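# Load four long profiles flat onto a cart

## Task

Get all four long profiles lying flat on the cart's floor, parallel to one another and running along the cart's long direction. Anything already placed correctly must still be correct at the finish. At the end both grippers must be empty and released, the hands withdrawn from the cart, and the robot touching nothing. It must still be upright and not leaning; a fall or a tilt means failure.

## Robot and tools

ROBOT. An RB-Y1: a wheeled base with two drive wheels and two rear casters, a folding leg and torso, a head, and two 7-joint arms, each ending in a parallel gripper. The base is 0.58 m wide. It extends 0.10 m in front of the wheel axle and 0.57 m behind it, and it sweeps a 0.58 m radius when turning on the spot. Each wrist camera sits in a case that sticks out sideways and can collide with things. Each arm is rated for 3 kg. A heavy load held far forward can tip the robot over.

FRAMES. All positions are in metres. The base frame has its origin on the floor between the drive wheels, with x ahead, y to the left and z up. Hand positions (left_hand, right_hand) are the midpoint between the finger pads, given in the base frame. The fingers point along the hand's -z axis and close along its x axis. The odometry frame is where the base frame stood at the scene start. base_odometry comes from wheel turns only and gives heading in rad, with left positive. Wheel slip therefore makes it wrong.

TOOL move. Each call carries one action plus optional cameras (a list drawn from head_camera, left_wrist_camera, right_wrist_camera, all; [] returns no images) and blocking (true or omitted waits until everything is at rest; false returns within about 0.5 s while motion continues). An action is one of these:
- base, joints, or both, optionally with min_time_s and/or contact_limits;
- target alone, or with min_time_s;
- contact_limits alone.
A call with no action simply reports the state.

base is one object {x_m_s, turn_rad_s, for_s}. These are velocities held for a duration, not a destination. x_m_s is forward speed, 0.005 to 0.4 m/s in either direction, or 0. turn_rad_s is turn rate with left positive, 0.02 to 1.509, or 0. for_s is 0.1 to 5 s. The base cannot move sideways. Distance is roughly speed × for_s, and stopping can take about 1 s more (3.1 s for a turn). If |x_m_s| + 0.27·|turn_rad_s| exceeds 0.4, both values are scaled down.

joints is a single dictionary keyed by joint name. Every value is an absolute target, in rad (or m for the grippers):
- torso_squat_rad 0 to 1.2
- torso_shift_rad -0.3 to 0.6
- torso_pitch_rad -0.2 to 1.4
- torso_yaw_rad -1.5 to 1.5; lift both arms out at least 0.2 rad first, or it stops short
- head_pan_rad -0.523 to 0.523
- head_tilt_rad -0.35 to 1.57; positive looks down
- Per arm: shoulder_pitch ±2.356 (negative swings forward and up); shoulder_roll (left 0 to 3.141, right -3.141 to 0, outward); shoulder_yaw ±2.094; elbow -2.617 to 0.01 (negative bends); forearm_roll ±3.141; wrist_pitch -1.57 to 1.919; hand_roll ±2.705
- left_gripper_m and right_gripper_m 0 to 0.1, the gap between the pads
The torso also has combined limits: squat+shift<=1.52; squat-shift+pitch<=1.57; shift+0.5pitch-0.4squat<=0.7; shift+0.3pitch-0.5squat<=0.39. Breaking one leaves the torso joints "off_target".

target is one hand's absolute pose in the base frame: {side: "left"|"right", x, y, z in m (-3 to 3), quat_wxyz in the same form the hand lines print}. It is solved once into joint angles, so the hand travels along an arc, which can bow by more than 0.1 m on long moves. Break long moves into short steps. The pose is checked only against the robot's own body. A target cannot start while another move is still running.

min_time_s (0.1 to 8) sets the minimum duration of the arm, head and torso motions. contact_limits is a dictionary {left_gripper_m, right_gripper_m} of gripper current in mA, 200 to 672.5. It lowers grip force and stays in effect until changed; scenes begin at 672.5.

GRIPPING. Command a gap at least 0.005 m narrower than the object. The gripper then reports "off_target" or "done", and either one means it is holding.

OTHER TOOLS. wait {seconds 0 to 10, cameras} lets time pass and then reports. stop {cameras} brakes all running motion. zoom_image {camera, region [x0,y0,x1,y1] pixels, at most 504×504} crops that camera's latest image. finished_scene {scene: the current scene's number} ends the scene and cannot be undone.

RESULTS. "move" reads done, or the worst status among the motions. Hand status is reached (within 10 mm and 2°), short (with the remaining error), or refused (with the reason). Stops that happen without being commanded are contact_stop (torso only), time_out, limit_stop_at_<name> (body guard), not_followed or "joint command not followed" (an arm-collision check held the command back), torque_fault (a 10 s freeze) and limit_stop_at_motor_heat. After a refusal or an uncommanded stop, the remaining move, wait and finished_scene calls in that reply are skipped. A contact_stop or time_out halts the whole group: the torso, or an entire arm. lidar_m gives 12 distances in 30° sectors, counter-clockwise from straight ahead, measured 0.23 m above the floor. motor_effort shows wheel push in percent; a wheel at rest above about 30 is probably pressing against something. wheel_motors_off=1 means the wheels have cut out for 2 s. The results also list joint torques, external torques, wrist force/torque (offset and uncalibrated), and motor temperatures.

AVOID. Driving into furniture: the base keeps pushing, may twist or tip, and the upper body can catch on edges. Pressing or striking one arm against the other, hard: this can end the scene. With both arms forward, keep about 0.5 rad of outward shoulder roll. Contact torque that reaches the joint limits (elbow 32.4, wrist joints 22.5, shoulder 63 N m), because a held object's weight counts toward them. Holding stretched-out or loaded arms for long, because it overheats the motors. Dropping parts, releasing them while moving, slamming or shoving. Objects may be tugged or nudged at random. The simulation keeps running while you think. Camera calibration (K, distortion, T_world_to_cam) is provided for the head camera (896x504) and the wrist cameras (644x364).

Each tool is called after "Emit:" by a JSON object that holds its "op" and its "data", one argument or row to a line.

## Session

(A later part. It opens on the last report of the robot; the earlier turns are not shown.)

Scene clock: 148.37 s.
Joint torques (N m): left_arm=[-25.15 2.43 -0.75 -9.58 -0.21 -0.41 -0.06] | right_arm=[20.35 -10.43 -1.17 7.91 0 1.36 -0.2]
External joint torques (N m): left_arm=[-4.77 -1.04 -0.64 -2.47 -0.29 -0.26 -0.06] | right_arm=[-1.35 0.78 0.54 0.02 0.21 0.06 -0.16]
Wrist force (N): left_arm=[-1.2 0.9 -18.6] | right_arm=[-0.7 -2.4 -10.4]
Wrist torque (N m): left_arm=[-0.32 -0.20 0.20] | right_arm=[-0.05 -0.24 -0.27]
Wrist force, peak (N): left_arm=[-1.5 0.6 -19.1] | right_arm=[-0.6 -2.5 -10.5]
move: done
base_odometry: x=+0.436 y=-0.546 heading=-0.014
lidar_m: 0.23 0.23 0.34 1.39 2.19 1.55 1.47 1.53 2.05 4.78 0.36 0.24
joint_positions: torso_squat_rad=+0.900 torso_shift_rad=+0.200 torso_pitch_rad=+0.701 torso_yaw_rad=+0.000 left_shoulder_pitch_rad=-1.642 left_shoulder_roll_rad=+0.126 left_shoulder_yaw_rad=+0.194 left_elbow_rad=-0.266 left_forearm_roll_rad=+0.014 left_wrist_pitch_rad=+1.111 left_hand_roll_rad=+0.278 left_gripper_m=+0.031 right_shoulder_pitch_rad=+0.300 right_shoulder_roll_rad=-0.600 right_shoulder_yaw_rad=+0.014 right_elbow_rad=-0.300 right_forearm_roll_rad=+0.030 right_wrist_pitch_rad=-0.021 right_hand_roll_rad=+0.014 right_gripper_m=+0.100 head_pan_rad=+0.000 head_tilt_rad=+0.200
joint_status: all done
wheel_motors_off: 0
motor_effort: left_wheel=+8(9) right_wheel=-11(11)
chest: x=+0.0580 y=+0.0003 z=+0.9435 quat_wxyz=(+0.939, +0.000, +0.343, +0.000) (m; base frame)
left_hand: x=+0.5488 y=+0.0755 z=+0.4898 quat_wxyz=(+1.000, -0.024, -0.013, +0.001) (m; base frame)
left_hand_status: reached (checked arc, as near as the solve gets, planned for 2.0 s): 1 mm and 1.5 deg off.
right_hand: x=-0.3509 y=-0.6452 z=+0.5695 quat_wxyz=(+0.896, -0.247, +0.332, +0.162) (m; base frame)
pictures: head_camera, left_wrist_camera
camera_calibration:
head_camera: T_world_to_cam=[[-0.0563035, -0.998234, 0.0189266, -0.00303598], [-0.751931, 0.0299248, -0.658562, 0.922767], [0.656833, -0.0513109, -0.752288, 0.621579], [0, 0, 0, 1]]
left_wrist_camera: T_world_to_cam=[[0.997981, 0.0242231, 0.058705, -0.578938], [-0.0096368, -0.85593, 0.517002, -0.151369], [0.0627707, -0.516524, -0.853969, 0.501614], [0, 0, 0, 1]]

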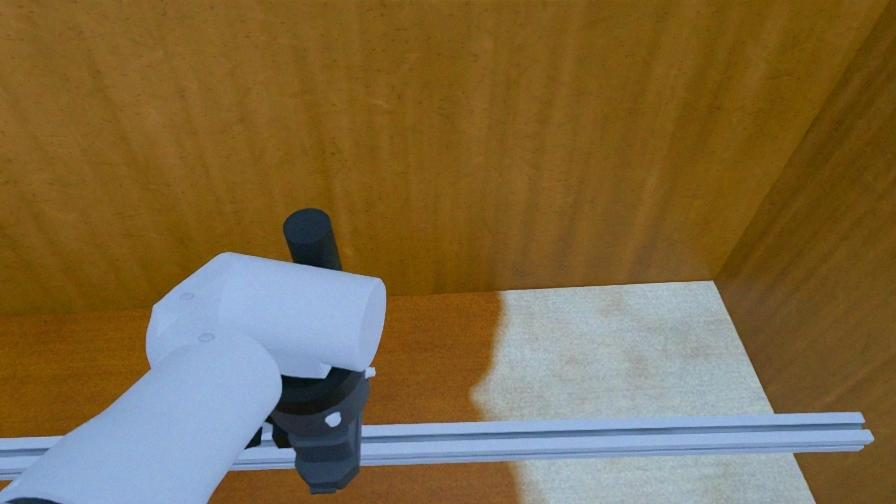

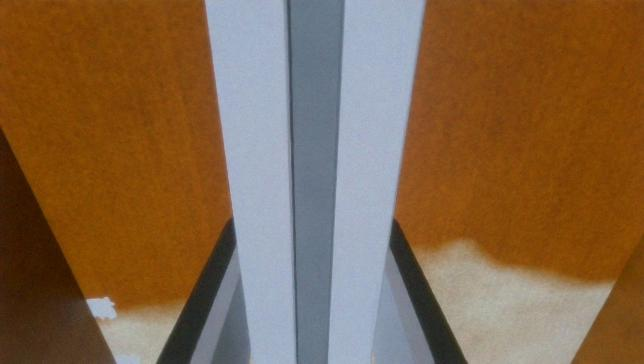

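Emit:
{"op": "move", "data": {
  "target": {"side":"left","x":0.545,"y":0.05,"z":0.49,"quat_wxyz":[1,-0.02,0,0]},
  "min_time_s": 1,
  "cameras": []
}}

Emit:
{"op": "move", "data": {
  "joints": {"torso_squat_rad":1.07,"torso_shift_rad":0.28,"torso_pitch_rad":0.73,"head_tilt_rad":0.15},
  "cameras": ["head_camera","left_wrist_camera"]
}}

Scene clock: 155.27 s.
Motor temperatures (°C): left_arm=[40 34 34 41 43 39 41] | right_arm=[38 39 31 39 39 39 36]
Wrist force, peak (N): left_arm=[-1.4 0.7 -19.0] | right_arm=[-0.8 -2.3 -10.5]
move: short
joint_status: all done
wheel_motors_off: 0
motor_effort: left_wheel=+8(9) right_wheel=-6(10)
left_hand_status: short (checked arc, as near as the solve gets, planned for 1.0 s): 2 mm and 2.3 deg off. The place is met; only the turn is off.
pictures: none

Scene clock: 156.73 s.
Joint torques (N m): left_arm=[-25.74 2.1 -0.69 -8.95 -0.25 0.09 0.59] | right_arm=[21.35 -10.38 -1.09 8.16 0.06 1.23 -0.08]
External joint torques (N m): left_arm=[-5.86 -0.34 -0.53 -2 -0.34 0.22 0.59] | right_arm=[-0.89 0.46 0.57 0.06 0.27 -0.1 -0.04]
Wrist force (N): left_arm=[-1.2 1.3 -18.6] | right_arm=[-0.4 -2.5 -10.3]
Wrist torque (N m): left_arm=[-0.40 -0.26 0.21] | right_arm=[-0.04 -0.26 -0.26]
Wrist force, peak (N): left_arm=[-1.1 1.2 -19.7] | right_arm=[-0.4 -2.5 -10.7]
move: done
base_odometry: x=+0.436 y=-0.546 heading=-0.014
lidar_m: 0.22 0.24 0.33 1.41 2.18 1.55 1.47 1.52 2.06 4.77 0.35 0.24
joint_positions: torso_squat_rad=+1.070 torso_shift_rad=+0.280 torso_pitch_rad=+0.731 torso_yaw_rad=+0.000 left_shoulder_pitch_rad=-1.648 left_shoulder_roll_rad=+0.081 left_shoulder_yaw_rad=+0.179 left_elbow_rad=-0.266 left_forearm_roll_rad=-0.004 left_wrist_pitch_rad=+1.094 left_hand_roll_rad=+0.330 left_gripper_m=+0.031 right_shoulder_pitch_rad=+0.300 right_shoulder_roll_rad=-0.600 right_shoulder_yaw_rad=+0.014 right_elbow_rad=-0.300 right_forearm_roll_rad=+0.030 right_wrist_pitch_rad=-0.021 right_hand_roll_rad=+0.014 right_gripper_m=+0.100 head_pan_rad=+0.000 head_tilt_rad=+0.150
joint_status: all done
wheel_motors_off: 0
motor_effort: left_wheel=+6(9) right_wheel=-6(9)
chest: x=+0.0714 y=+0.0003 z=+0.8340 quat_wxyz=(+0.934, +0.000, +0.357, +0.000) (m; base frame)
left_hand: x=+0.5433 y=+0.0506 z=+0.3658 quat_wxyz=(+1.000, -0.027, -0.004, +0.001) (m; base frame)
right_hand: x=-0.3485 y=-0.6452 z=+0.4724 quat_wxyz=(+0.891, -0.245, +0.346, +0.165) (m; base frame)
pictures: head_camera, left_wrist_camera
camera_calibration:
head_camera: T_world_to_cam=[[-0.0566391, -0.998236, 0.0177751, 0.00128344], [-0.738621, 0.0299168, -0.673457, 0.872357], [0.671737, -0.051273, -0.739013, 0.50816], [0, 0, 0, 1]]
left_wrist_camera: T_world_to_cam=[[0.998822, 0.0249862, 0.0416005, -0.55976], [-0.000419781, -0.852777, 0.522275, -0.115728], [0.0485256, -0.521678, -0.851762, 0.390391], [0, 0, 0, 1]]

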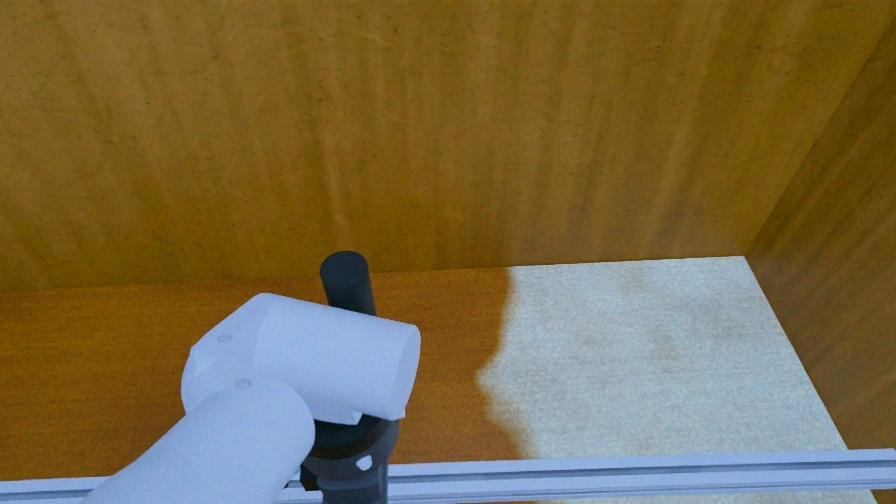

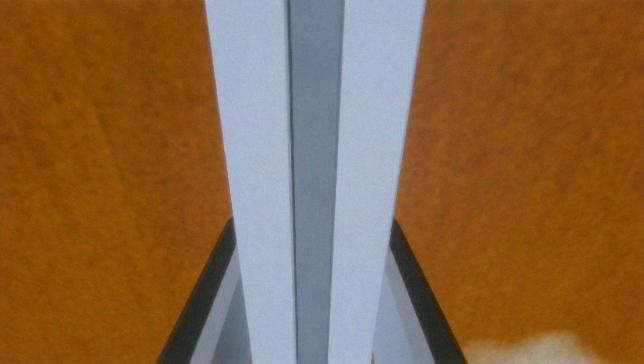

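Emit:
{"op": "move", "data": {
  "joints": {"torso_squat_rad":1.1,"torso_shift_rad":0.3,"torso_pitch_rad":0.75},
  "cameras": []
}}

Emit:
{"op": "move", "data": {
  "target": {"side":"left","x":0.543,"y":0.05,"z":0.322,"quat_wxyz":[1,-0.02,0,0]},
  "min_time_s": 1.2,
  "cameras": []
}}

Emit:
{"op": "move", "data": {
  "target": {"side":"left","x":0.543,"y":0.05,"z":0.309,"quat_wxyz":[1,-0.02,0,0]},
  "min_time_s": 1.2,
  "cameras": ["left_wrist_camera"]
}}

Scene clock: 163.57 s.
Wrist force, peak (N): left_arm=[-1.4 1.2 -20.2] | right_arm=[-0.5 -2.6 -10.5]
move: done
joint_status: all done
wheel_motors_off: 0
motor_effort: left_wheel=+5(7) right_wheel=-7(10)
pictures: none

Scene clock: 165.10 s.
Wrist force, peak (N): left_arm=[-0.9 1.0 -19.3] | right_arm=[-0.3 -2.8 -10.2]
move: short
joint_status: all done
wheel_motors_off: 0
motor_effort: left_wheel=+5(6) right_wheel=-7(10)
left_hand_status: short (checked arc, as near as the solve gets, planned for 1.2 s): 1 mm and 2.2 deg off. The place is met; only the turn is off.
pictures: none

Scene clock: 166.63 s.
Joint torques (N m): left_arm=[-22.66 0.5 -1.93 -8.65 0.13 -0.74 -0.02] | right_arm=[20.86 -9.93 -1.14 8.19 -0.19 1.4 -0.21]
External joint torques (N m): left_arm=[-3.78 -1.26 -1.73 -1.95 0.06 -0.48 -0.02] | right_arm=[-1.73 0.65 0.5 -0.04 0.02 0.03 -0.17]
Wrist force (N): left_arm=[-2.3 1.4 -17.8] | right_arm=[-0.4 -2.7 -10.0]
Wrist torque (N m): left_arm=[0.06 -0.29 0.26] | right_arm=[-0.02 -0.24 -0.28]
Wrist force, peak (N): left_arm=[-1.9 1.3 -19.2] | right_arm=[-0.4 -2.7 -10.3]
move: short
base_odometry: x=+0.436 y=-0.546 heading=-0.014
lidar_m: 0.22 0.24 0.32 1.40 2.16 1.55 1.47 1.53 2.04 4.77 0.36 0.25
joint_positions: torso_squat_rad=+1.100 torso_shift_rad=+0.300 torso_pitch_rad=+0.751 torso_yaw_rad=+0.000 left_shoulder_pitch_rad=-1.590 left_shoulder_roll_rad=+0.070 left_shoulder_yaw_rad=+0.161 left_elbow_rad=-0.266 left_forearm_roll_rad=-0.022 left_wrist_pitch_rad=+0.949 left_hand_roll_rad=+0.341 left_gripper_m=+0.031 right_shoulder_pitch_rad=+0.300 right_shoulder_roll_rad=-0.600 right_shoulder_yaw_rad=+0.014 right_elbow_rad=-0.300 right_forearm_roll_rad=+0.030 right_wrist_pitch_rad=-0.021 right_hand_roll_rad=+0.014 right_gripper_m=+0.100 head_pan_rad=+0.000 head_tilt_rad=+0.150
joint_status: all done
wheel_motors_off: 0
motor_effort: left_wheel=+5(6) right_wheel=-8(10)
chest: x=+0.0770 y=+0.0003 z=+0.8101 quat_wxyz=(+0.930, +0.000, +0.367, +0.000) (m; base frame)
left_hand: x=+0.5418 y=+0.0507 z=+0.3091 quat_wxyz=(+0.999, -0.034, -0.039, +0.001) (m; base frame)
left_hand_status: short (checked arc, as near as the solve gets, planned for 1.2 s): 1 mm and 4.7 deg off. The place is met; only the turn is off.
right_hand: x=-0.3501 y=-0.6451 z=+0.4570 quat_wxyz=(+0.887, -0.243, +0.355, +0.168) (m; base frame)
pictures: left_wrist_camera
camera_calibration:
left_wrist_camera: T_world_to_cam=[[0.993572, 0.0279282, 0.109699, -0.574246], [-0.0350994, -0.845316, 0.533113, -0.0709337], [0.107619, -0.533537, -0.838902, 0.306834], [0, 0, 0, 1]]

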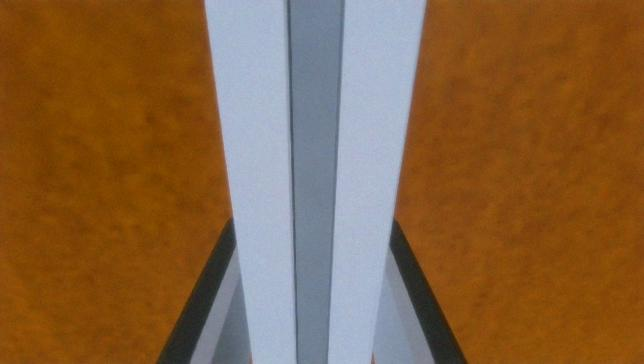

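Just above floor. Lower slightly and level.

Emit:
{"op": "move", "data": {
  "target": {"side":"left","x":0.541,"y":0.05,"z":0.304,"quat_wxyz":[1,-0.02,0,0]},
  "min_time_s": 1,
  "cameras": ["left_wrist_camera"]
}}

Scene clock: 169.93 s.
Joint torques (N m): left_arm=[-16.81 -0.39 -1.14 -7.18 -0.01 -3.4 0.89] | right_arm=[20.76 -9.97 -1.15 8.31 -0.02 1.57 -0.23]
External joint torques (N m): left_arm=[1.93 -2.06 -0.94 -0.51 -0.07 -3.12 0.89] | right_arm=[-1.81 0.62 0.49 0.08 0.19 0.2 -0.19]
Wrist force (N): left_arm=[-9.3 4.1 12.3] | right_arm=[-0.5 -2.8 -10.0]
Wrist torque (N m): left_arm=[0.18 0.45 0.08] | right_arm=[-0.02 -0.25 -0.28]
Wrist force, peak (N): left_arm=[-2.2 1.1 -18.5] | right_arm=[-0.6 -2.8 -10.4]
move: short
base_odometry: x=+0.436 y=-0.546 heading=-0.014
lidar_m: 0.22 0.24 0.32 1.40 2.19 1.56 1.46 1.53 2.05 4.78 0.36 0.25
joint_positions: torso_squat_rad=+1.100 torso_shift_rad=+0.300 torso_pitch_rad=+0.750 torso_yaw_rad=+0.000 left_shoulder_pitch_rad=-1.578 left_shoulder_roll_rad=+0.067 left_shoulder_yaw_rad=+0.159 left_elbow_rad=-0.267 left_forearm_roll_rad=-0.024 left_wrist_pitch_rad=+0.927 left_hand_roll_rad=+0.341 left_gripper_m=+0.031 right_shoulder_pitch_rad=+0.300 right_shoulder_roll_rad=-0.600 right_shoulder_yaw_rad=+0.014 right_elbow_rad=-0.300 right_forearm_roll_rad=+0.030 right_wrist_pitch_rad=-0.021 right_hand_roll_rad=+0.014 right_gripper_m=+0.100 head_pan_rad=+0.000 head_tilt_rad=+0.150
joint_status: all done
wheel_motors_off: 0
motor_effort: left_wheel=+5(6) right_wheel=-5(9)
chest: x=+0.0767 y=+0.0003 z=+0.8103 quat_wxyz=(+0.931, +0.000, +0.366, +0.000) (m; base frame)
left_hand: x=+0.5407 y=+0.0506 z=+0.3053 quat_wxyz=(+0.998, -0.036, -0.044, +0.001) (m; base frame)
left_hand_status: short (checked arc, as near as the solve gets, planned for 1.0 s): 1 mm and 5.4 deg off. The place is met; only the turn is off.
right_hand: x=-0.3501 y=-0.6451 z=+0.4568 quat_wxyz=(+0.887, -0.243, +0.354, +0.168) (m; base frame)
pictures: left_wrist_camera
camera_calibration:
left_wrist_camera: T_world_to_cam=[[0.992284, 0.0282468, 0.120729, -0.575413], [-0.0411448, -0.843515, 0.535528, -0.0666587], [0.116964, -0.536363, -0.835844, 0.29793], [0, 0, 0, 1]]

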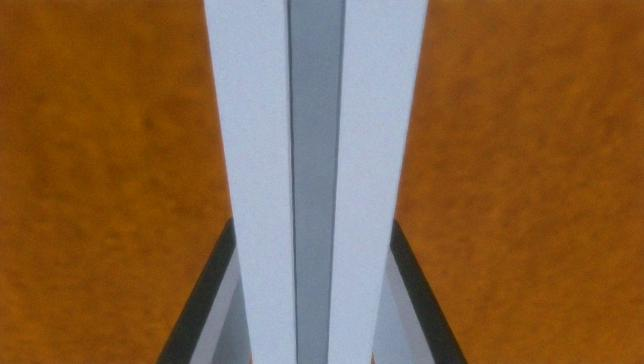

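Emit:
{"op": "move", "data": {
  "joints": {"left_gripper_m":0.055},
  "cameras": ["left_wrist_camera"]
}}

Emit:
{"op": "move", "data": {
  "target": {"side":"left","x":0.54,"y":0.05,"z":0.37,"quat_wxyz":[1,-0.02,0.0,0]},
  "min_time_s": 1,
  "cameras": ["left_wrist_camera"]
}}

Emit:
{"op": "move", "data": {
  "joints": {"torso_squat_rad":0.6,"torso_shift_rad":0.1,"torso_pitch_rad":0.5,"head_tilt_rad":0.5},
  "cameras": ["head_camera"]
}}

Emit:
{"op": "move", "data": {
  "base": {"x_m_s":-0.3,"for_s":1.28},
  "cameras": ["head_camera"]
}}

Emit:
{"op": "move", "data": {
  "base": {"turn_rad_s":-0.5,"for_s":2.37},
  "joints": {"left_shoulder_pitch_rad":-0.272,"left_shoulder_roll_rad":0.793,"left_shoulder_yaw_rad":0.249,"left_elbow_rad":-1.883,"left_forearm_roll_rad":-0.009,"left_wrist_pitch_rad":0.047,"left_hand_roll_rad":-0.791,"right_shoulder_roll_rad":-0.35,"torso_pitch_rad":0.3,"torso_shift_rad":0},
  "cameras": []
}}

Emit:
{"op": "move", "data": {
  "base": {"x_m_s":-0.3,"for_s":2.45},
  "cameras": []
}}

Emit:
{"op": "move", "data": {
  "base": {"turn_rad_s":0.5,"for_s":2.9},
  "joints": {"head_pan_rad":0.4,"left_gripper_m":0.046},
  "cameras": []
}}

Emit:
{"op": "move", "data": {
  "base": {"x_m_s":0.2,"for_s":2.43},
  "cameras": ["head_camera"]
}}

Scene clock: 179.37 s.
Wrist force, peak (N): left_arm=[-9.8 4.9 12.5] | right_arm=[-0.7 -2.8 -10.3]
move: done
joint_status: all done
wheel_motors_off: 0
motor_effort: left_wheel=+5(6) right_wheel=-6(8)
pictures: left_wrist_camera
camera_calibration:
left_wrist_camera: T_world_to_cam=[[0.99224, 0.0283424, 0.12106, -0.575452], [-0.0412902, -0.843299, 0.535856, -0.0666719], [0.117277, -0.536697, -0.835585, 0.297419], [0, 0, 0, 1]]

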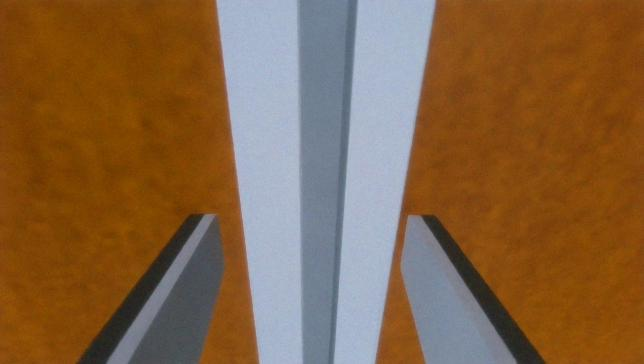

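Scene clock: 180.70 s.
Wrist force, peak (N): left_arm=[0.6 0.7 -10.9] | right_arm=[-0.3 -3.0 -10.3]
move: done
joint_status: all done
wheel_motors_off: 0
motor_effort: left_wheel=+4(5) right_wheel=-4(8)
left_hand_status: reached (checked arc, planned for 1.0 s): 0 mm and 0.1 deg off.
pictures: left_wrist_camera
camera_calibration:
left_wrist_camera: T_world_to_cam=[[0.999217, 0.0225445, 0.032528, -0.553298], [0.00278524, -0.859915, 0.51043, -0.115271], [0.0394786, -0.50994, -0.859304, 0.401001], [0, 0, 0, 1]]

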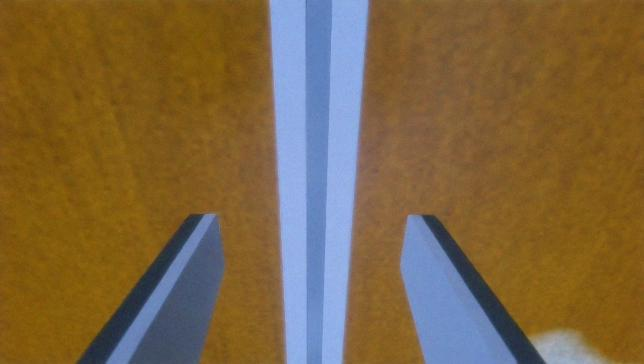

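Scene clock: 183.20 s.
Wrist force, peak (N): left_arm=[-1.5 0.9 -10.5] | right_arm=[-1.8 -2.1 -11.1]
move: done
joint_status: all done
wheel_motors_off: 0
motor_effort: left_wheel=+6(7) right_wheel=-4(8)
pictures: head_camera
camera_calibration:
head_camera: T_world_to_cam=[[-0.0542995, -0.998224, 0.0245074, -0.020606], [-0.813604, 0.0300015, -0.580645, 0.882767], [0.578879, -0.051468, -0.813788, 0.9386], [0, 0, 0, 1]]

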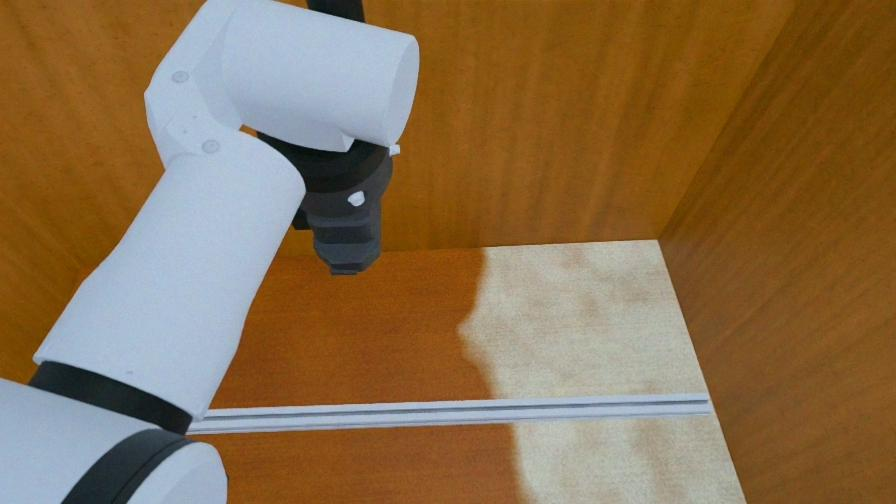

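Scene clock: 186.03 s.
Wrist force, peak (N): left_arm=[-3.2 0.8 -9.6] | right_arm=[-1.9 -2.0 -11.3]
move: done
base_status: done (sent for 1.27 of 1.27 s)
wheel_motors_off: 0
motor_effort: left_wheel=+12(35) right_wheel=-9(31)
pictures: head_camera
camera_calibration:
head_camera: T_world_to_cam=[[-0.0543001, -0.998224, 0.024508, -0.0206053], [-0.813618, 0.0300029, -0.580626, 0.882772], [0.578859, -0.0514681, -0.813802, 0.938599], [0, 0, 0, 1]]

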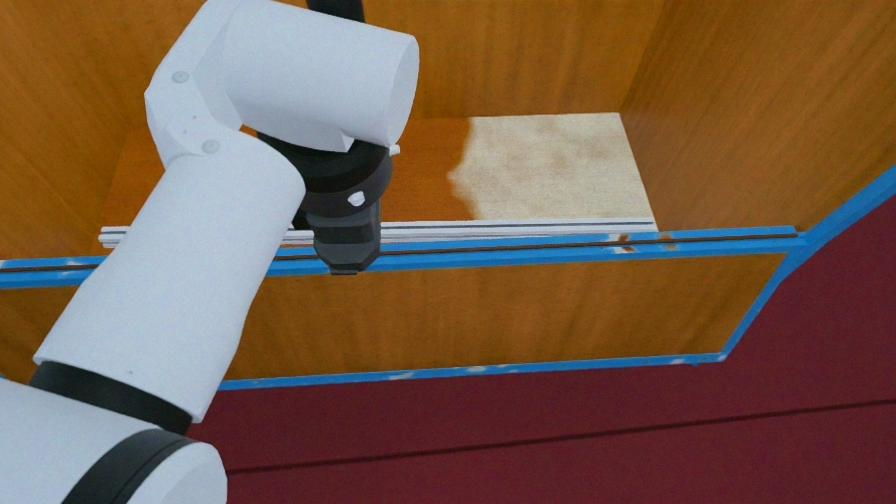

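Scene clock: 189.73 s.
Wrist force, peak (N): left_arm=[-5.1 -0.3 -9.2] | right_arm=[-3.0 -2.7 -12.5]
move: done
base_status: done (sent for 2.37 of 2.37 s)
joint_status: all done
wheel_motors_off: 0
motor_effort: left_wheel=+18(50) right_wheel=+4(38)
pictures: none

Scene clock: 193.57 s.
Wrist force, peak (N): left_arm=[-0.5 -5.8 -1.7] | right_arm=[-3.5 -2.5 -12.6]
move: done
base_status: done (sent for 2.47 of 2.47 s)
wheel_motors_off: 0
motor_effort: left_wheel=-11(41) right_wheel=+16(37)
pictures: none

Scene clock: 197.80 s.
Wrist force, peak (N): left_arm=[-0.8 -5.7 -1.5] | right_arm=[-3.0 -2.9 -12.6]
move: done
base_status: done (sent for 2.9 of 2.9 s)
joint_status: all done
wheel_motors_off: 0
motor_effort: left_wheel=+4(40) right_wheel=+16(50)
pictures: none

Scene clock: 201.10 s.
Joint torques (N m): left_arm=[-10.09 11.7 6.78 -7.03 0.13 -1.2 0.56] | right_arm=[12.22 -11.43 -0.98 4.08 0.05 0.54 -0.34]
External joint torques (N m): left_arm=[-0.28 -0.89 -1.08 -0.22 0.07 -0.03 0.55] | right_arm=[-1.13 -1.48 0.44 -0.17 0.16 0.01 -0.32]
Wrist force (N): left_arm=[0.1 -5.4 -1.6] | right_arm=[-2.9 -2.7 -12.2]
Wrist torque (N m): left_arm=[0.01 -0.06 0.24] | right_arm=[0.03 -0.36 -0.28]
Wrist force, peak (N): left_arm=[-0.1 -5.8 -2.0] | right_arm=[-3.2 -2.8 -12.6]
move: done
base_odometry: x=+0.256 y=+0.271 heading=+0.253
lidar_m: 0.68 0.66 1.19 2.77 1.54 1.31 1.31 1.51 2.55 0.88 0.50 0.43
base_status: done (sent for 2.43 of 2.43 s)
joint_positions: torso_squat_rad=+0.600 torso_shift_rad=+0.000 torso_pitch_rad=+0.300 torso_yaw_rad=+0.000 left_shoulder_pitch_rad=-0.272 left_shoulder_roll_rad=+0.793 left_shoulder_yaw_rad=+0.249 left_elbow_rad=-1.883 left_forearm_roll_rad=-0.009 left_wrist_pitch_rad=+0.047 left_hand_roll_rad=-0.791 left_gripper_m=+0.046 right_shoulder_pitch_rad=+0.300 right_shoulder_roll_rad=-0.350 right_shoulder_yaw_rad=+0.014 right_elbow_rad=-0.300 right_forearm_roll_rad=+0.030 right_wrist_pitch_rad=-0.021 right_hand_roll_rad=+0.014 right_gripper_m=+0.100 head_pan_rad=+0.400 head_tilt_rad=+0.500
wheel_motors_off: 0
motor_effort: left_wheel=+10(45) right_wheel=-8(50)
chest: x=-0.1365 y=+0.0003 z=+1.1538 quat_wxyz=(+0.989, +0.000, +0.150, +0.000) (m; base frame)
left_hand: x=+0.3932 y=+0.3804 z=+1.1775 quat_wxyz=(+0.383, +0.554, -0.591, -0.444) (m; base frame)
right_hand: x=-0.3984 y=-0.4784 z=+0.5716 quat_wxyz=(+0.974, -0.166, +0.142, +0.056) (m; base frame)
pictures: head_camera
camera_calibration:
head_camera: T_world_to_cam=[[0.317702, -0.942567, -0.103118, 0.161877], [-0.660668, -0.142044, -0.737117, 1.00624], [0.680135, 0.30231, -0.667851, 0.873255], [0, 0, 0, 1]]

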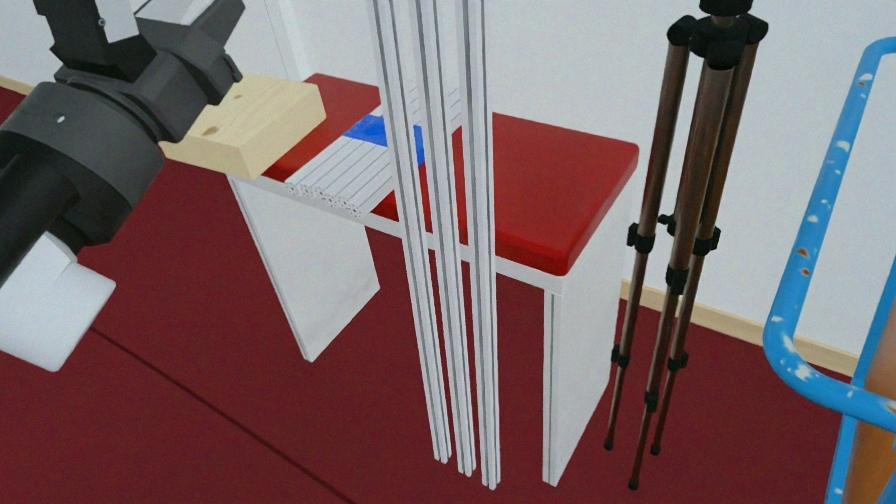

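Emit:
{"op": "move", "data": {
  "joints": {"torso_squat_rad":1.085,"torso_shift_rad":0.25,"torso_pitch_rad":0.7,"head_tilt_rad":0},
  "cameras": []
}}

Emit:
{"op": "move", "data": {
  "target": {"side":"left","x":0.524,"y":0.328,"z":0.55,"quat_wxyz":[0.451,0.416,-0.536,-0.580]},
  "min_time_s": 2.5,
  "cameras": ["left_wrist_camera"]
}}

Scene clock: 208.33 s.
Wrist force, peak (N): left_arm=[-0.4 -6.3 -4.3] | right_arm=[-3.1 -2.7 -12.6]
move: done
joint_status: all done
wheel_motors_off: 0
motor_effort: left_wheel=+10(14) right_wheel=-10(11)
pictures: none

Scene clock: 211.17 s.
Joint torques (N m): left_arm=[-5.28 8.67 4.39 -7.16 0.06 -1.68 -0.2] | right_arm=[21.08 -8.65 -0.78 7.56 0.06 1.41 -0.24]
External joint torques (N m): left_arm=[-1.37 -0.94 -1.84 0.42 -0.39 -0.21 -0.22] | right_arm=[-1.46 -0.74 0.51 -0.15 0.25 0.18 -0.21]
Wrist force (N): left_arm=[-0.5 -5.2 -4.3] | right_arm=[-1.0 -3.2 -11.3]
Wrist torque (N m): left_arm=[-0.03 -0.21 0.29] | right_arm=[0.03 -0.31 -0.27]
Wrist force, peak (N): left_arm=[-0.6 -6.0 -4.4] | right_arm=[-1.0 -3.2 -11.4]
move: done
base_odometry: x=+0.256 y=+0.271 heading=+0.253
lidar_m: 0.67 0.66 1.19 2.78 1.54 1.30 1.30 1.50 2.56 0.89 0.50 0.42
joint_positions: torso_squat_rad=+1.085 torso_shift_rad=+0.250 torso_pitch_rad=+0.700 torso_yaw_rad=+0.000 left_shoulder_pitch_rad=-0.327 left_shoulder_roll_rad=+0.649 left_shoulder_yaw_rad=+0.089 left_elbow_rad=-1.603 left_forearm_roll_rad=-0.093 left_wrist_pitch_rad=-0.295 left_hand_roll_rad=-0.907 left_gripper_m=+0.046 right_shoulder_pitch_rad=+0.300 right_shoulder_roll_rad=-0.350 right_shoulder_yaw_rad=+0.014 right_elbow_rad=-0.300 right_forearm_roll_rad=+0.030 right_wrist_pitch_rad=-0.021 right_hand_roll_rad=+0.014 right_gripper_m=+0.100 head_pan_rad=+0.400 head_tilt_rad=+0.000
joint_status: all done
wheel_motors_off: 0
motor_effort: left_wheel=+11(11) right_wheel=-11(12)
chest: x=+0.0523 y=+0.0003 z=+0.8338 quat_wxyz=(+0.939, +0.000, +0.343, +0.000) (m; base frame)
left_hand: x=+0.5236 y=+0.3280 z=+0.5500 quat_wxyz=(+0.452, +0.416, -0.535, -0.580) (m; base frame)
left_hand_status: reached (checked arc, planned for 2.5 s): 0 mm and 0.2 deg off.
right_hand: x=-0.4158 y=-0.4784 z=+0.3996 quat_wxyz=(+0.927, -0.151, +0.333, +0.088) (m; base frame)
pictures: left_wrist_camera
camera_calibration:
left_wrist_camera: T_world_to_cam=[[-0.27762, -0.960374, 0.0246845, 0.44612], [-0.530333, 0.13178, -0.837485, 0.727042], [0.801046, -0.245594, -0.545902, 0.0401904], [0, 0, 0, 1]]

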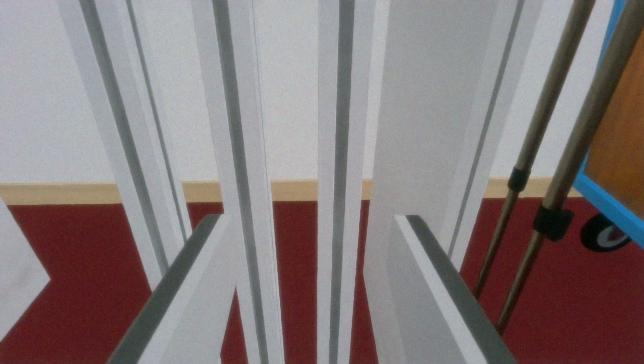

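Emit:
{"op": "move", "data": {
  "target": {"side":"left","x":0.596,"y":0.288,"z":0.55,"quat_wxyz":[0.451,0.416,-0.536,-0.580]},
  "min_time_s": 1.5,
  "cameras": ["left_wrist_camera"]
}}

Scene clock: 216.53 s.
Joint torques (N m): left_arm=[-9.19 7.12 4.79 -7.64 -0.08 -1.5 -0.22] | right_arm=[20.84 -8.71 -0.78 7.24 -0.05 1.18 -0.32]
External joint torques (N m): left_arm=[-0.85 -2.55 -0.94 0.45 -0.42 0 -0.24] | right_arm=[-1.7 -0.8 0.51 -0.47 0.13 -0.05 -0.28]
Wrist force (N): left_arm=[-1.6 -5.5 -4.7] | right_arm=[-0.8 -3.2 -11.0]
Wrist torque (N m): left_arm=[0.02 -0.34 0.21] | right_arm=[0.03 -0.29 -0.27]
Wrist force, peak (N): left_arm=[-1.7 -5.5 -5.2] | right_arm=[-0.9 -3.1 -11.5]
move: done
base_odometry: x=+0.256 y=+0.271 heading=+0.253
lidar_m: 0.67 0.69 1.19 2.79 1.54 1.31 1.29 1.51 2.56 0.89 0.49 0.42
joint_positions: torso_squat_rad=+1.085 torso_shift_rad=+0.250 torso_pitch_rad=+0.700 torso_yaw_rad=+0.000 left_shoulder_pitch_rad=-0.595 left_shoulder_roll_rad=+0.619 left_shoulder_yaw_rad=+0.002 left_elbow_rad=-1.439 left_forearm_roll_rad=-0.116 left_wrist_pitch_rad=-0.204 left_hand_roll_rad=-0.925 left_gripper_m=+0.046 right_shoulder_pitch_rad=+0.300 right_shoulder_roll_rad=-0.350 right_shoulder_yaw_rad=+0.014 right_elbow_rad=-0.300 right_forearm_roll_rad=+0.030 right_wrist_pitch_rad=-0.021 right_hand_roll_rad=+0.014 right_gripper_m=+0.100 head_pan_rad=+0.400 head_tilt_rad=+0.000
joint_status: all done
wheel_motors_off: 0
motor_effort: left_wheel=+10(11) right_wheel=-10(13)
chest: x=+0.0523 y=+0.0003 z=+0.8338 quat_wxyz=(+0.939, +0.000, +0.343, +0.000) (m; base frame)
left_hand: x=+0.5959 y=+0.2881 z=+0.5500 quat_wxyz=(+0.451, +0.416, -0.536, -0.580) (m; base frame)
left_hand_status: reached (checked arc, planned for 1.5 s): 0 mm and 0.0 deg off.
right_hand: x=-0.4158 y=-0.4784 z=+0.3996 quat_wxyz=(+0.927, -0.151, +0.333, +0.088) (m; base frame)
pictures: left_wrist_camera
camera_calibration:
left_wrist_camera: T_world_to_cam=[[-0.278248, -0.960201, 0.0243435, 0.428451], [-0.528532, 0.131898, -0.838604, 0.770136], [0.802018, -0.246206, -0.544197, -0.0288075], [0, 0, 0, 1]]

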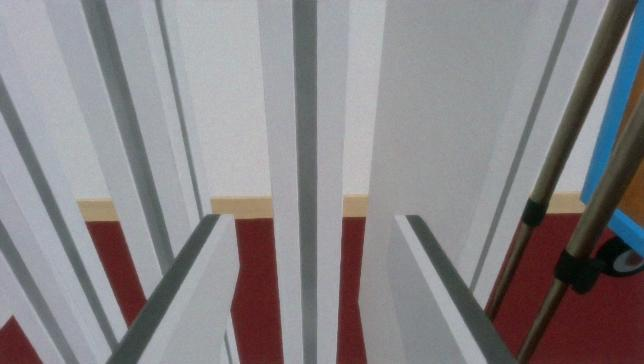

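Emit:
{"op": "move", "data": {
  "target": {"side":"left","x":0.615,"y":0.286,"z":0.55,"quat_wxyz":[0.451,0.416,-0.536,-0.580]},
  "cameras": ["left_wrist_camera"]
}}

Scene clock: 235.17 s.
Joint torques (N m): left_arm=[-9.79 9.91 4.09 -7.87 -0.01 -1.48 0.38] | right_arm=[21.11 -8.78 -0.41 7.52 -0.17 1.21 -0.13]
External joint torques (N m): left_arm=[-0.3 -0.1 -1.6 0.17 -0.36 0 0.37] | right_arm=[-1.43 -0.88 0.88 -0.19 0.02 -0.02 -0.1]
Wrist force (N): left_arm=[-1.4 -5.7 -4.6] | right_arm=[-0.9 -3.5 -11.2]
Wrist torque (N m): left_arm=[0.03 -0.34 0.21] | right_arm=[0.07 -0.30 -0.26]
Wrist force, peak (N): left_arm=[-0.9 -6.3 -5.1] | right_arm=[-1.2 -3.3 -11.5]
move: done
base_odometry: x=+0.256 y=+0.271 heading=+0.253
lidar_m: 0.67 0.67 1.20 2.76 1.55 1.32 1.29 1.49 2.56 0.88 0.50 0.41
joint_positions: torso_squat_rad=+1.085 torso_shift_rad=+0.250 torso_pitch_rad=+0.700 torso_yaw_rad=+0.000 left_shoulder_pitch_rad=-0.669 left_shoulder_roll_rad=+0.624 left_shoulder_yaw_rad=-0.016 left_elbow_rad=-1.362 left_forearm_roll_rad=-0.117 left_wrist_pitch_rad=-0.212 left_hand_roll_rad=-0.918 left_gripper_m=+0.046 right_shoulder_pitch_rad=+0.300 right_shoulder_roll_rad=-0.350 right_shoulder_yaw_rad=+0.014 right_elbow_rad=-0.300 right_forearm_roll_rad=+0.030 right_wrist_pitch_rad=-0.021 right_hand_roll_rad=+0.014 right_gripper_m=+0.100 head_pan_rad=+0.400 head_tilt_rad=+0.000
joint_status: all done
wheel_motors_off: 0
motor_effort: left_wheel=+8(11) right_wheel=-6(11)
chest: x=+0.0523 y=+0.0003 z=+0.8338 quat_wxyz=(+0.939, +0.000, +0.343, +0.000) (m; base frame)
left_hand: x=+0.6150 y=+0.2860 z=+0.5500 quat_wxyz=(+0.451, +0.416, -0.536, -0.580) (m; base frame)
left_hand_status: reached (checked arc, planned for 0.3 s): 0 mm and 0.0 deg off.
right_hand: x=-0.4158 y=-0.4784 z=+0.3996 quat_wxyz=(+0.927, -0.151, +0.333, +0.088) (m; base frame)
pictures: left_wrist_camera
camera_calibration:
left_wrist_camera: T_world_to_cam=[[-0.278318, -0.960173, 0.0246212, 0.431598], [-0.528201, 0.131595, -0.83886, 0.780532], [0.802211, -0.246475, -0.54379, -0.0449411], [0, 0, 0, 1]]

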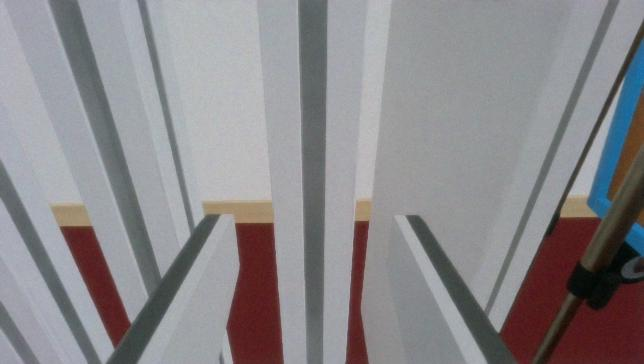

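Emit:
{"op": "move", "data": {
  "target": {"side":"left","x":0.640,"y":0.280,"z":0.55,"quat_wxyz":[0.451,0.416,-0.536,-0.580]},
  "cameras": ["left_wrist_camera"]
}}

Emit:
{"op": "move", "data": {
  "target": {"side":"left","x":0.657,"y":0.2755,"z":0.55,"quat_wxyz":[0.451,0.416,-0.536,-0.580]},
  "cameras": ["left_wrist_camera"]
}}

Scene clock: 239.00 s.
Wrist force, peak (N): left_arm=[-1.6 -7.1 -4.5] | right_arm=[-1.1 -3.1 -11.6]
move: done
joint_status: all done
wheel_motors_off: 0
motor_effort: left_wheel=+6(9) right_wheel=-10(10)
left_hand_status: reached (checked arc, planned for 0.4 s): 0 mm and 0.0 deg off.
pictures: left_wrist_camera
camera_calibration:
left_wrist_camera: T_world_to_cam=[[-0.278197, -0.960212, 0.0244776, 0.432796], [-0.528402, 0.13171, -0.838716, 0.794584], [0.802121, -0.246262, -0.544019, -0.0662527], [0, 0, 0, 1]]

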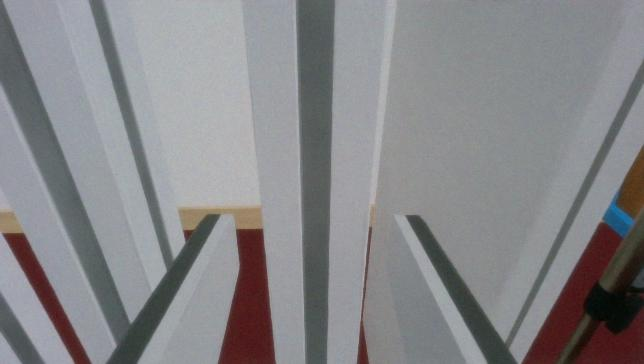

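Scene clock: 240.20 s.
Joint torques (N m): left_arm=[-12.53 9.04 3.88 -7.88 0.16 -1.61 0.4] | right_arm=[20.23 -8.37 -0.81 7.69 -0.13 1.24 -0.24]
External joint torques (N m): left_arm=[-0.4 -1.33 -1.44 0.09 -0.22 -0.13 0.38] | right_arm=[-2.31 -0.47 0.48 -0.02 0.06 0.01 -0.21]
Wrist force (N): left_arm=[-0.2 -5.6 -4.2] | right_arm=[-0.9 -3.2 -11.3]
Wrist torque (N m): left_arm=[0.04 -0.16 0.23] | right_arm=[0.04 -0.29 -0.28]
Wrist force, peak (N): left_arm=[-0.6 -7.4 -4.4] | right_arm=[-1.0 -3.2 -11.4]
move: done
base_odometry: x=+0.256 y=+0.271 heading=+0.253
lidar_m: 0.67 0.69 1.19 2.78 1.53 1.31 1.30 1.49 2.57 0.86 0.49 0.43
joint_positions: torso_squat_rad=+1.085 torso_shift_rad=+0.250 torso_pitch_rad=+0.700 torso_yaw_rad=+0.000 left_shoulder_pitch_rad=-0.842 left_shoulder_roll_rad=+0.617 left_shoulder_yaw_rad=-0.058 left_elbow_rad=-1.170 left_forearm_roll_rad=-0.125 left_wrist_pitch_rad=-0.237 left_hand_roll_rad=-0.913 left_gripper_m=+0.046 right_shoulder_pitch_rad=+0.300 right_shoulder_roll_rad=-0.350 right_shoulder_yaw_rad=+0.014 right_elbow_rad=-0.300 right_forearm_roll_rad=+0.030 right_wrist_pitch_rad=-0.021 right_hand_roll_rad=+0.014 right_gripper_m=+0.100 head_pan_rad=+0.400 head_tilt_rad=+0.000
joint_status: all done
wheel_motors_off: 0
motor_effort: left_wheel=+7(9) right_wheel=-8(11)
chest: x=+0.0523 y=+0.0003 z=+0.8338 quat_wxyz=(+0.939, +0.000, +0.343, +0.000) (m; base frame)
left_hand: x=+0.6570 y=+0.2756 z=+0.5500 quat_wxyz=(+0.451, +0.416, -0.536, -0.580) (m; base frame)
left_hand_status: reached (checked arc, planned for 0.3 s): 0 mm and 0.0 deg off.
right_hand: x=-0.4159 y=-0.4784 z=+0.3997 quat_wxyz=(+0.927, -0.151, +0.333, +0.088) (m; base frame)
pictures: left_wrist_camera
camera_calibration:
left_wrist_camera: T_world_to_cam=[[-0.278265, -0.960195, 0.0243672, 0.43339], [-0.528271, 0.131807, -0.838783, 0.804043], [0.802183, -0.246277, -0.543921, -0.0811314], [0, 0, 0, 1]]

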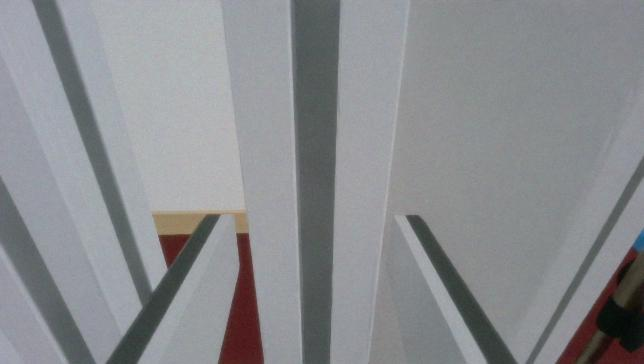

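Emit:
{"op": "move", "data": {
  "target": {"side":"left","x":0.667,"y":0.2705,"z":0.55,"quat_wxyz":[0.451,0.416,-0.536,-0.580]},
  "cameras": ["left_wrist_camera"]
}}

Emit:
{"op": "move", "data": {
  "joints": {"left_gripper_m":0.012},
  "cameras": ["left_wrist_camera"]
}}

Emit:
{"op": "move", "data": {
  "target": {"side":"left","x":0.646,"y":0.276,"z":0.58,"quat_wxyz":[0.451,0.416,-0.536,-0.580]},
  "cameras": ["left_wrist_camera"]
}}

Emit:
{"op": "move", "data": {
  "target": {"side":"left","x":0.535,"y":0.31,"z":0.65,"quat_wxyz":[0.451,0.416,-0.536,-0.580]},
  "cameras": ["left_wrist_camera","head_camera"]
}}

Scene clock: 245.77 s.
Wrist force, peak (N): left_arm=[0.1 -6.4 -4.6] | right_arm=[-1.0 -3.2 -11.5]
move: done
joint_status: all done
wheel_motors_off: 0
motor_effort: left_wheel=+7(8) right_wheel=-7(10)
left_hand_status: reached (checked arc, planned for 0.2 s): 1 mm and 0.0 deg off.
pictures: left_wrist_camera
camera_calibration:
left_wrist_camera: T_world_to_cam=[[-0.278283, -0.960194, 0.024211, 0.431168], [-0.528666, 0.132075, -0.838492, 0.810058], [0.801917, -0.246138, -0.544376, -0.0892923], [0, 0, 0, 1]]

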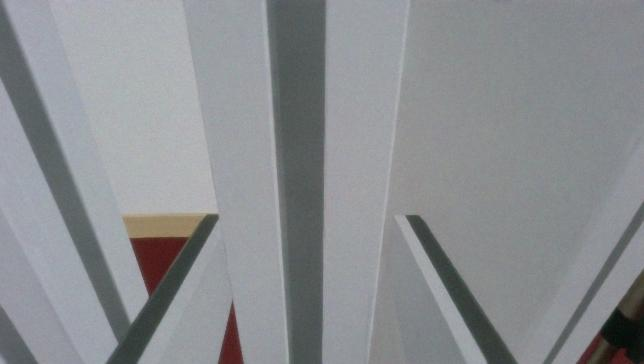

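Scene clock: 246.63 s.
Wrist force, peak (N): left_arm=[-1.1 -5.6 -4.5] | right_arm=[-1.0 -3.3 -11.4]
move: off_target
joint_status: left_gripper_m off_target (ended at +0.031, target +0.012)
wheel_motors_off: 0
motor_effort: left_wheel=+7(8) right_wheel=-7(9)
pictures: left_wrist_camera
camera_calibration:
left_wrist_camera: T_world_to_cam=[[-0.278349, -0.960168, 0.0244608, 0.430982], [-0.528714, 0.131912, -0.838487, 0.8101], [0.801862, -0.246325, -0.544372, -0.0892341], [0, 0, 0, 1]]

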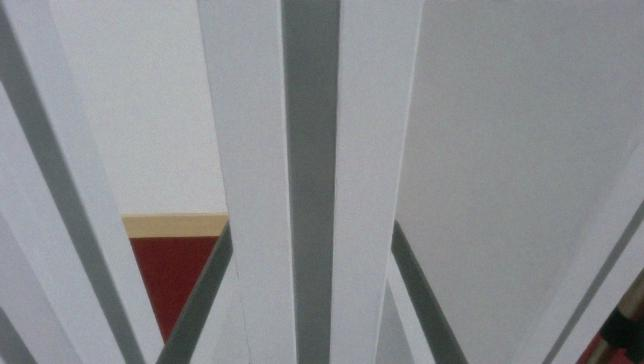

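Scene clock: 247.80 s.
Wrist force, peak (N): left_arm=[-1.3 -19.1 -4.6] | right_arm=[-1.0 -3.1 -11.5]
move: done
joint_status: all done
wheel_motors_off: 0
motor_effort: left_wheel=+7(8) right_wheel=-7(12)
left_hand_status: reached (checked arc, planned for 0.6 s): 2 mm and 0.1 deg off.
pictures: left_wrist_camera
camera_calibration:
left_wrist_camera: T_world_to_cam=[[-0.279711, -0.959759, 0.0249773, 0.430271], [-0.527658, 0.131942, -0.839147, 0.821329], [0.802084, -0.247898, -0.543331, -0.0562074], [0, 0, 0, 1]]

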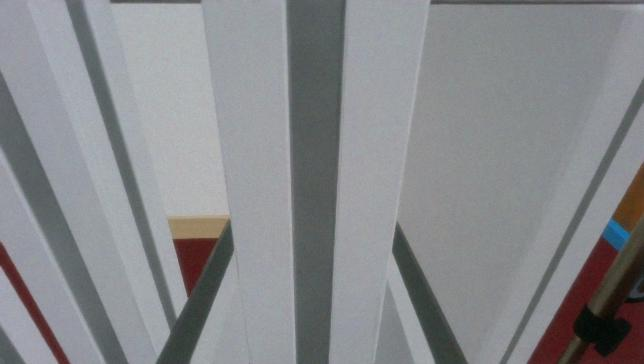

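Scene clock: 249.33 s.
Joint torques (N m): left_arm=[-7.93 10.3 9.37 -10.41 0.05 -3.01 0.32] | right_arm=[20.66 -8.56 -0.81 7.91 0.05 1.19 -0.27]
External joint torques (N m): left_arm=[-3.79 0.64 1.87 -3.04 -0.02 -1.71 0.31] | right_arm=[-1.88 -0.65 0.48 0.2 0.23 -0.04 -0.23]
Wrist force (N): left_arm=[-0.7 -14.7 -4.8] | right_arm=[-0.7 -3.2 -11.3]
Wrist torque (N m): left_arm=[-0.28 -0.20 0.28] | right_arm=[0.04 -0.27 -0.28]
Wrist force, peak (N): left_arm=[-3.9 -17.9 -4.2] | right_arm=[-0.9 -3.4 -11.5]
move: done
base_odometry: x=+0.256 y=+0.271 heading=+0.253
lidar_m: 0.67 0.58 1.20 2.79 1.53 1.31 1.29 1.51 2.58 0.88 0.49 0.43
joint_positions: torso_squat_rad=+1.085 torso_shift_rad=+0.250 torso_pitch_rad=+0.700 torso_yaw_rad=+0.000 left_shoulder_pitch_rad=-0.252 left_shoulder_roll_rad=+0.806 left_shoulder_yaw_rad=+0.147 left_elbow_rad=-1.994 left_forearm_roll_rad=-0.044 left_wrist_pitch_rad=+0.044 left_hand_roll_rad=-0.787 left_gripper_m=+0.031 right_shoulder_pitch_rad=+0.300 right_shoulder_roll_rad=-0.350 right_shoulder_yaw_rad=+0.014 right_elbow_rad=-0.300 right_forearm_roll_rad=+0.030 right_wrist_pitch_rad=-0.021 right_hand_roll_rad=+0.014 right_gripper_m=+0.100 head_pan_rad=+0.400 head_tilt_rad=+0.000
joint_status: all done
wheel_motors_off: 0
motor_effort: left_wheel=+7(8) right_wheel=-7(10)
chest: x=+0.0524 y=+0.0003 z=+0.8338 quat_wxyz=(+0.939, +0.000, +0.343, +0.000) (m; base frame)
left_hand: x=+0.5348 y=+0.3102 z=+0.6488 quat_wxyz=(+0.452, +0.415, -0.535, -0.580) (m; base frame)
left_hand_status: reached (checked arc, planned for 1.0 s): 1 mm and 0.1 deg off.
right_hand: x=-0.4159 y=-0.4784 z=+0.3998 quat_wxyz=(+0.927, -0.151, +0.333, +0.088) (m; base frame)
pictures: head_camera, left_wrist_camera
camera_calibration:
head_camera: T_world_to_cam=[[0.241317, -0.938832, -0.245685, 0.197117], [-0.618183, 0.046442, -0.784661, 0.942357], [0.748075, 0.341231, -0.569162, 0.346316], [0, 0, 0, 1]]
left_wrist_camera: T_world_to_cam=[[-0.277963, -0.960267, 0.0249675, 0.4297], [-0.529973, 0.131627, -0.837737, 0.81809], [0.801165, -0.246092, -0.545503, 0.080601], [0, 0, 0, 1]]

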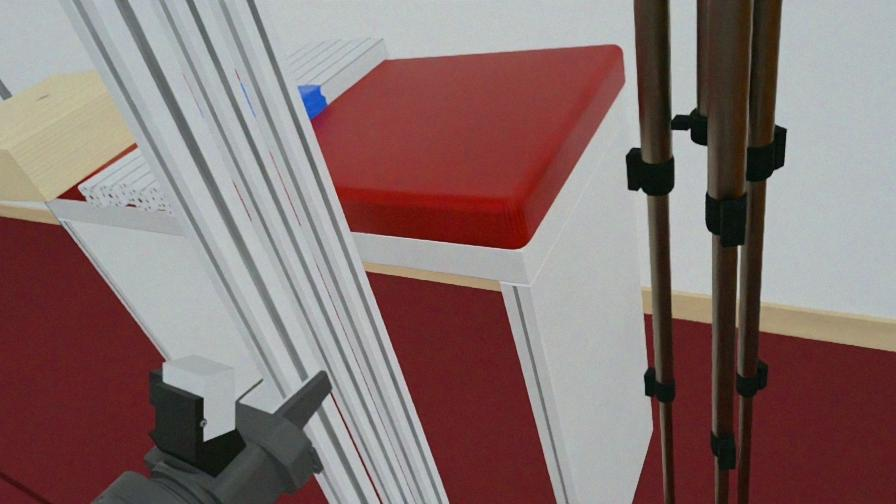

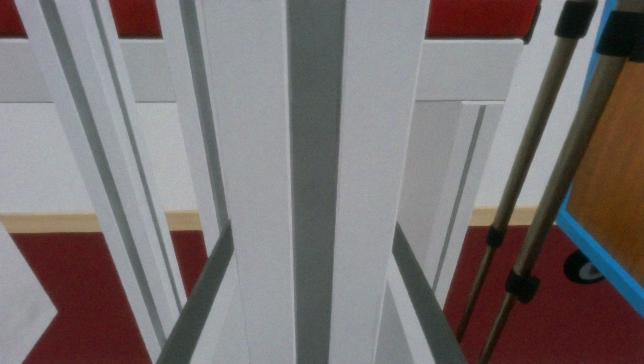

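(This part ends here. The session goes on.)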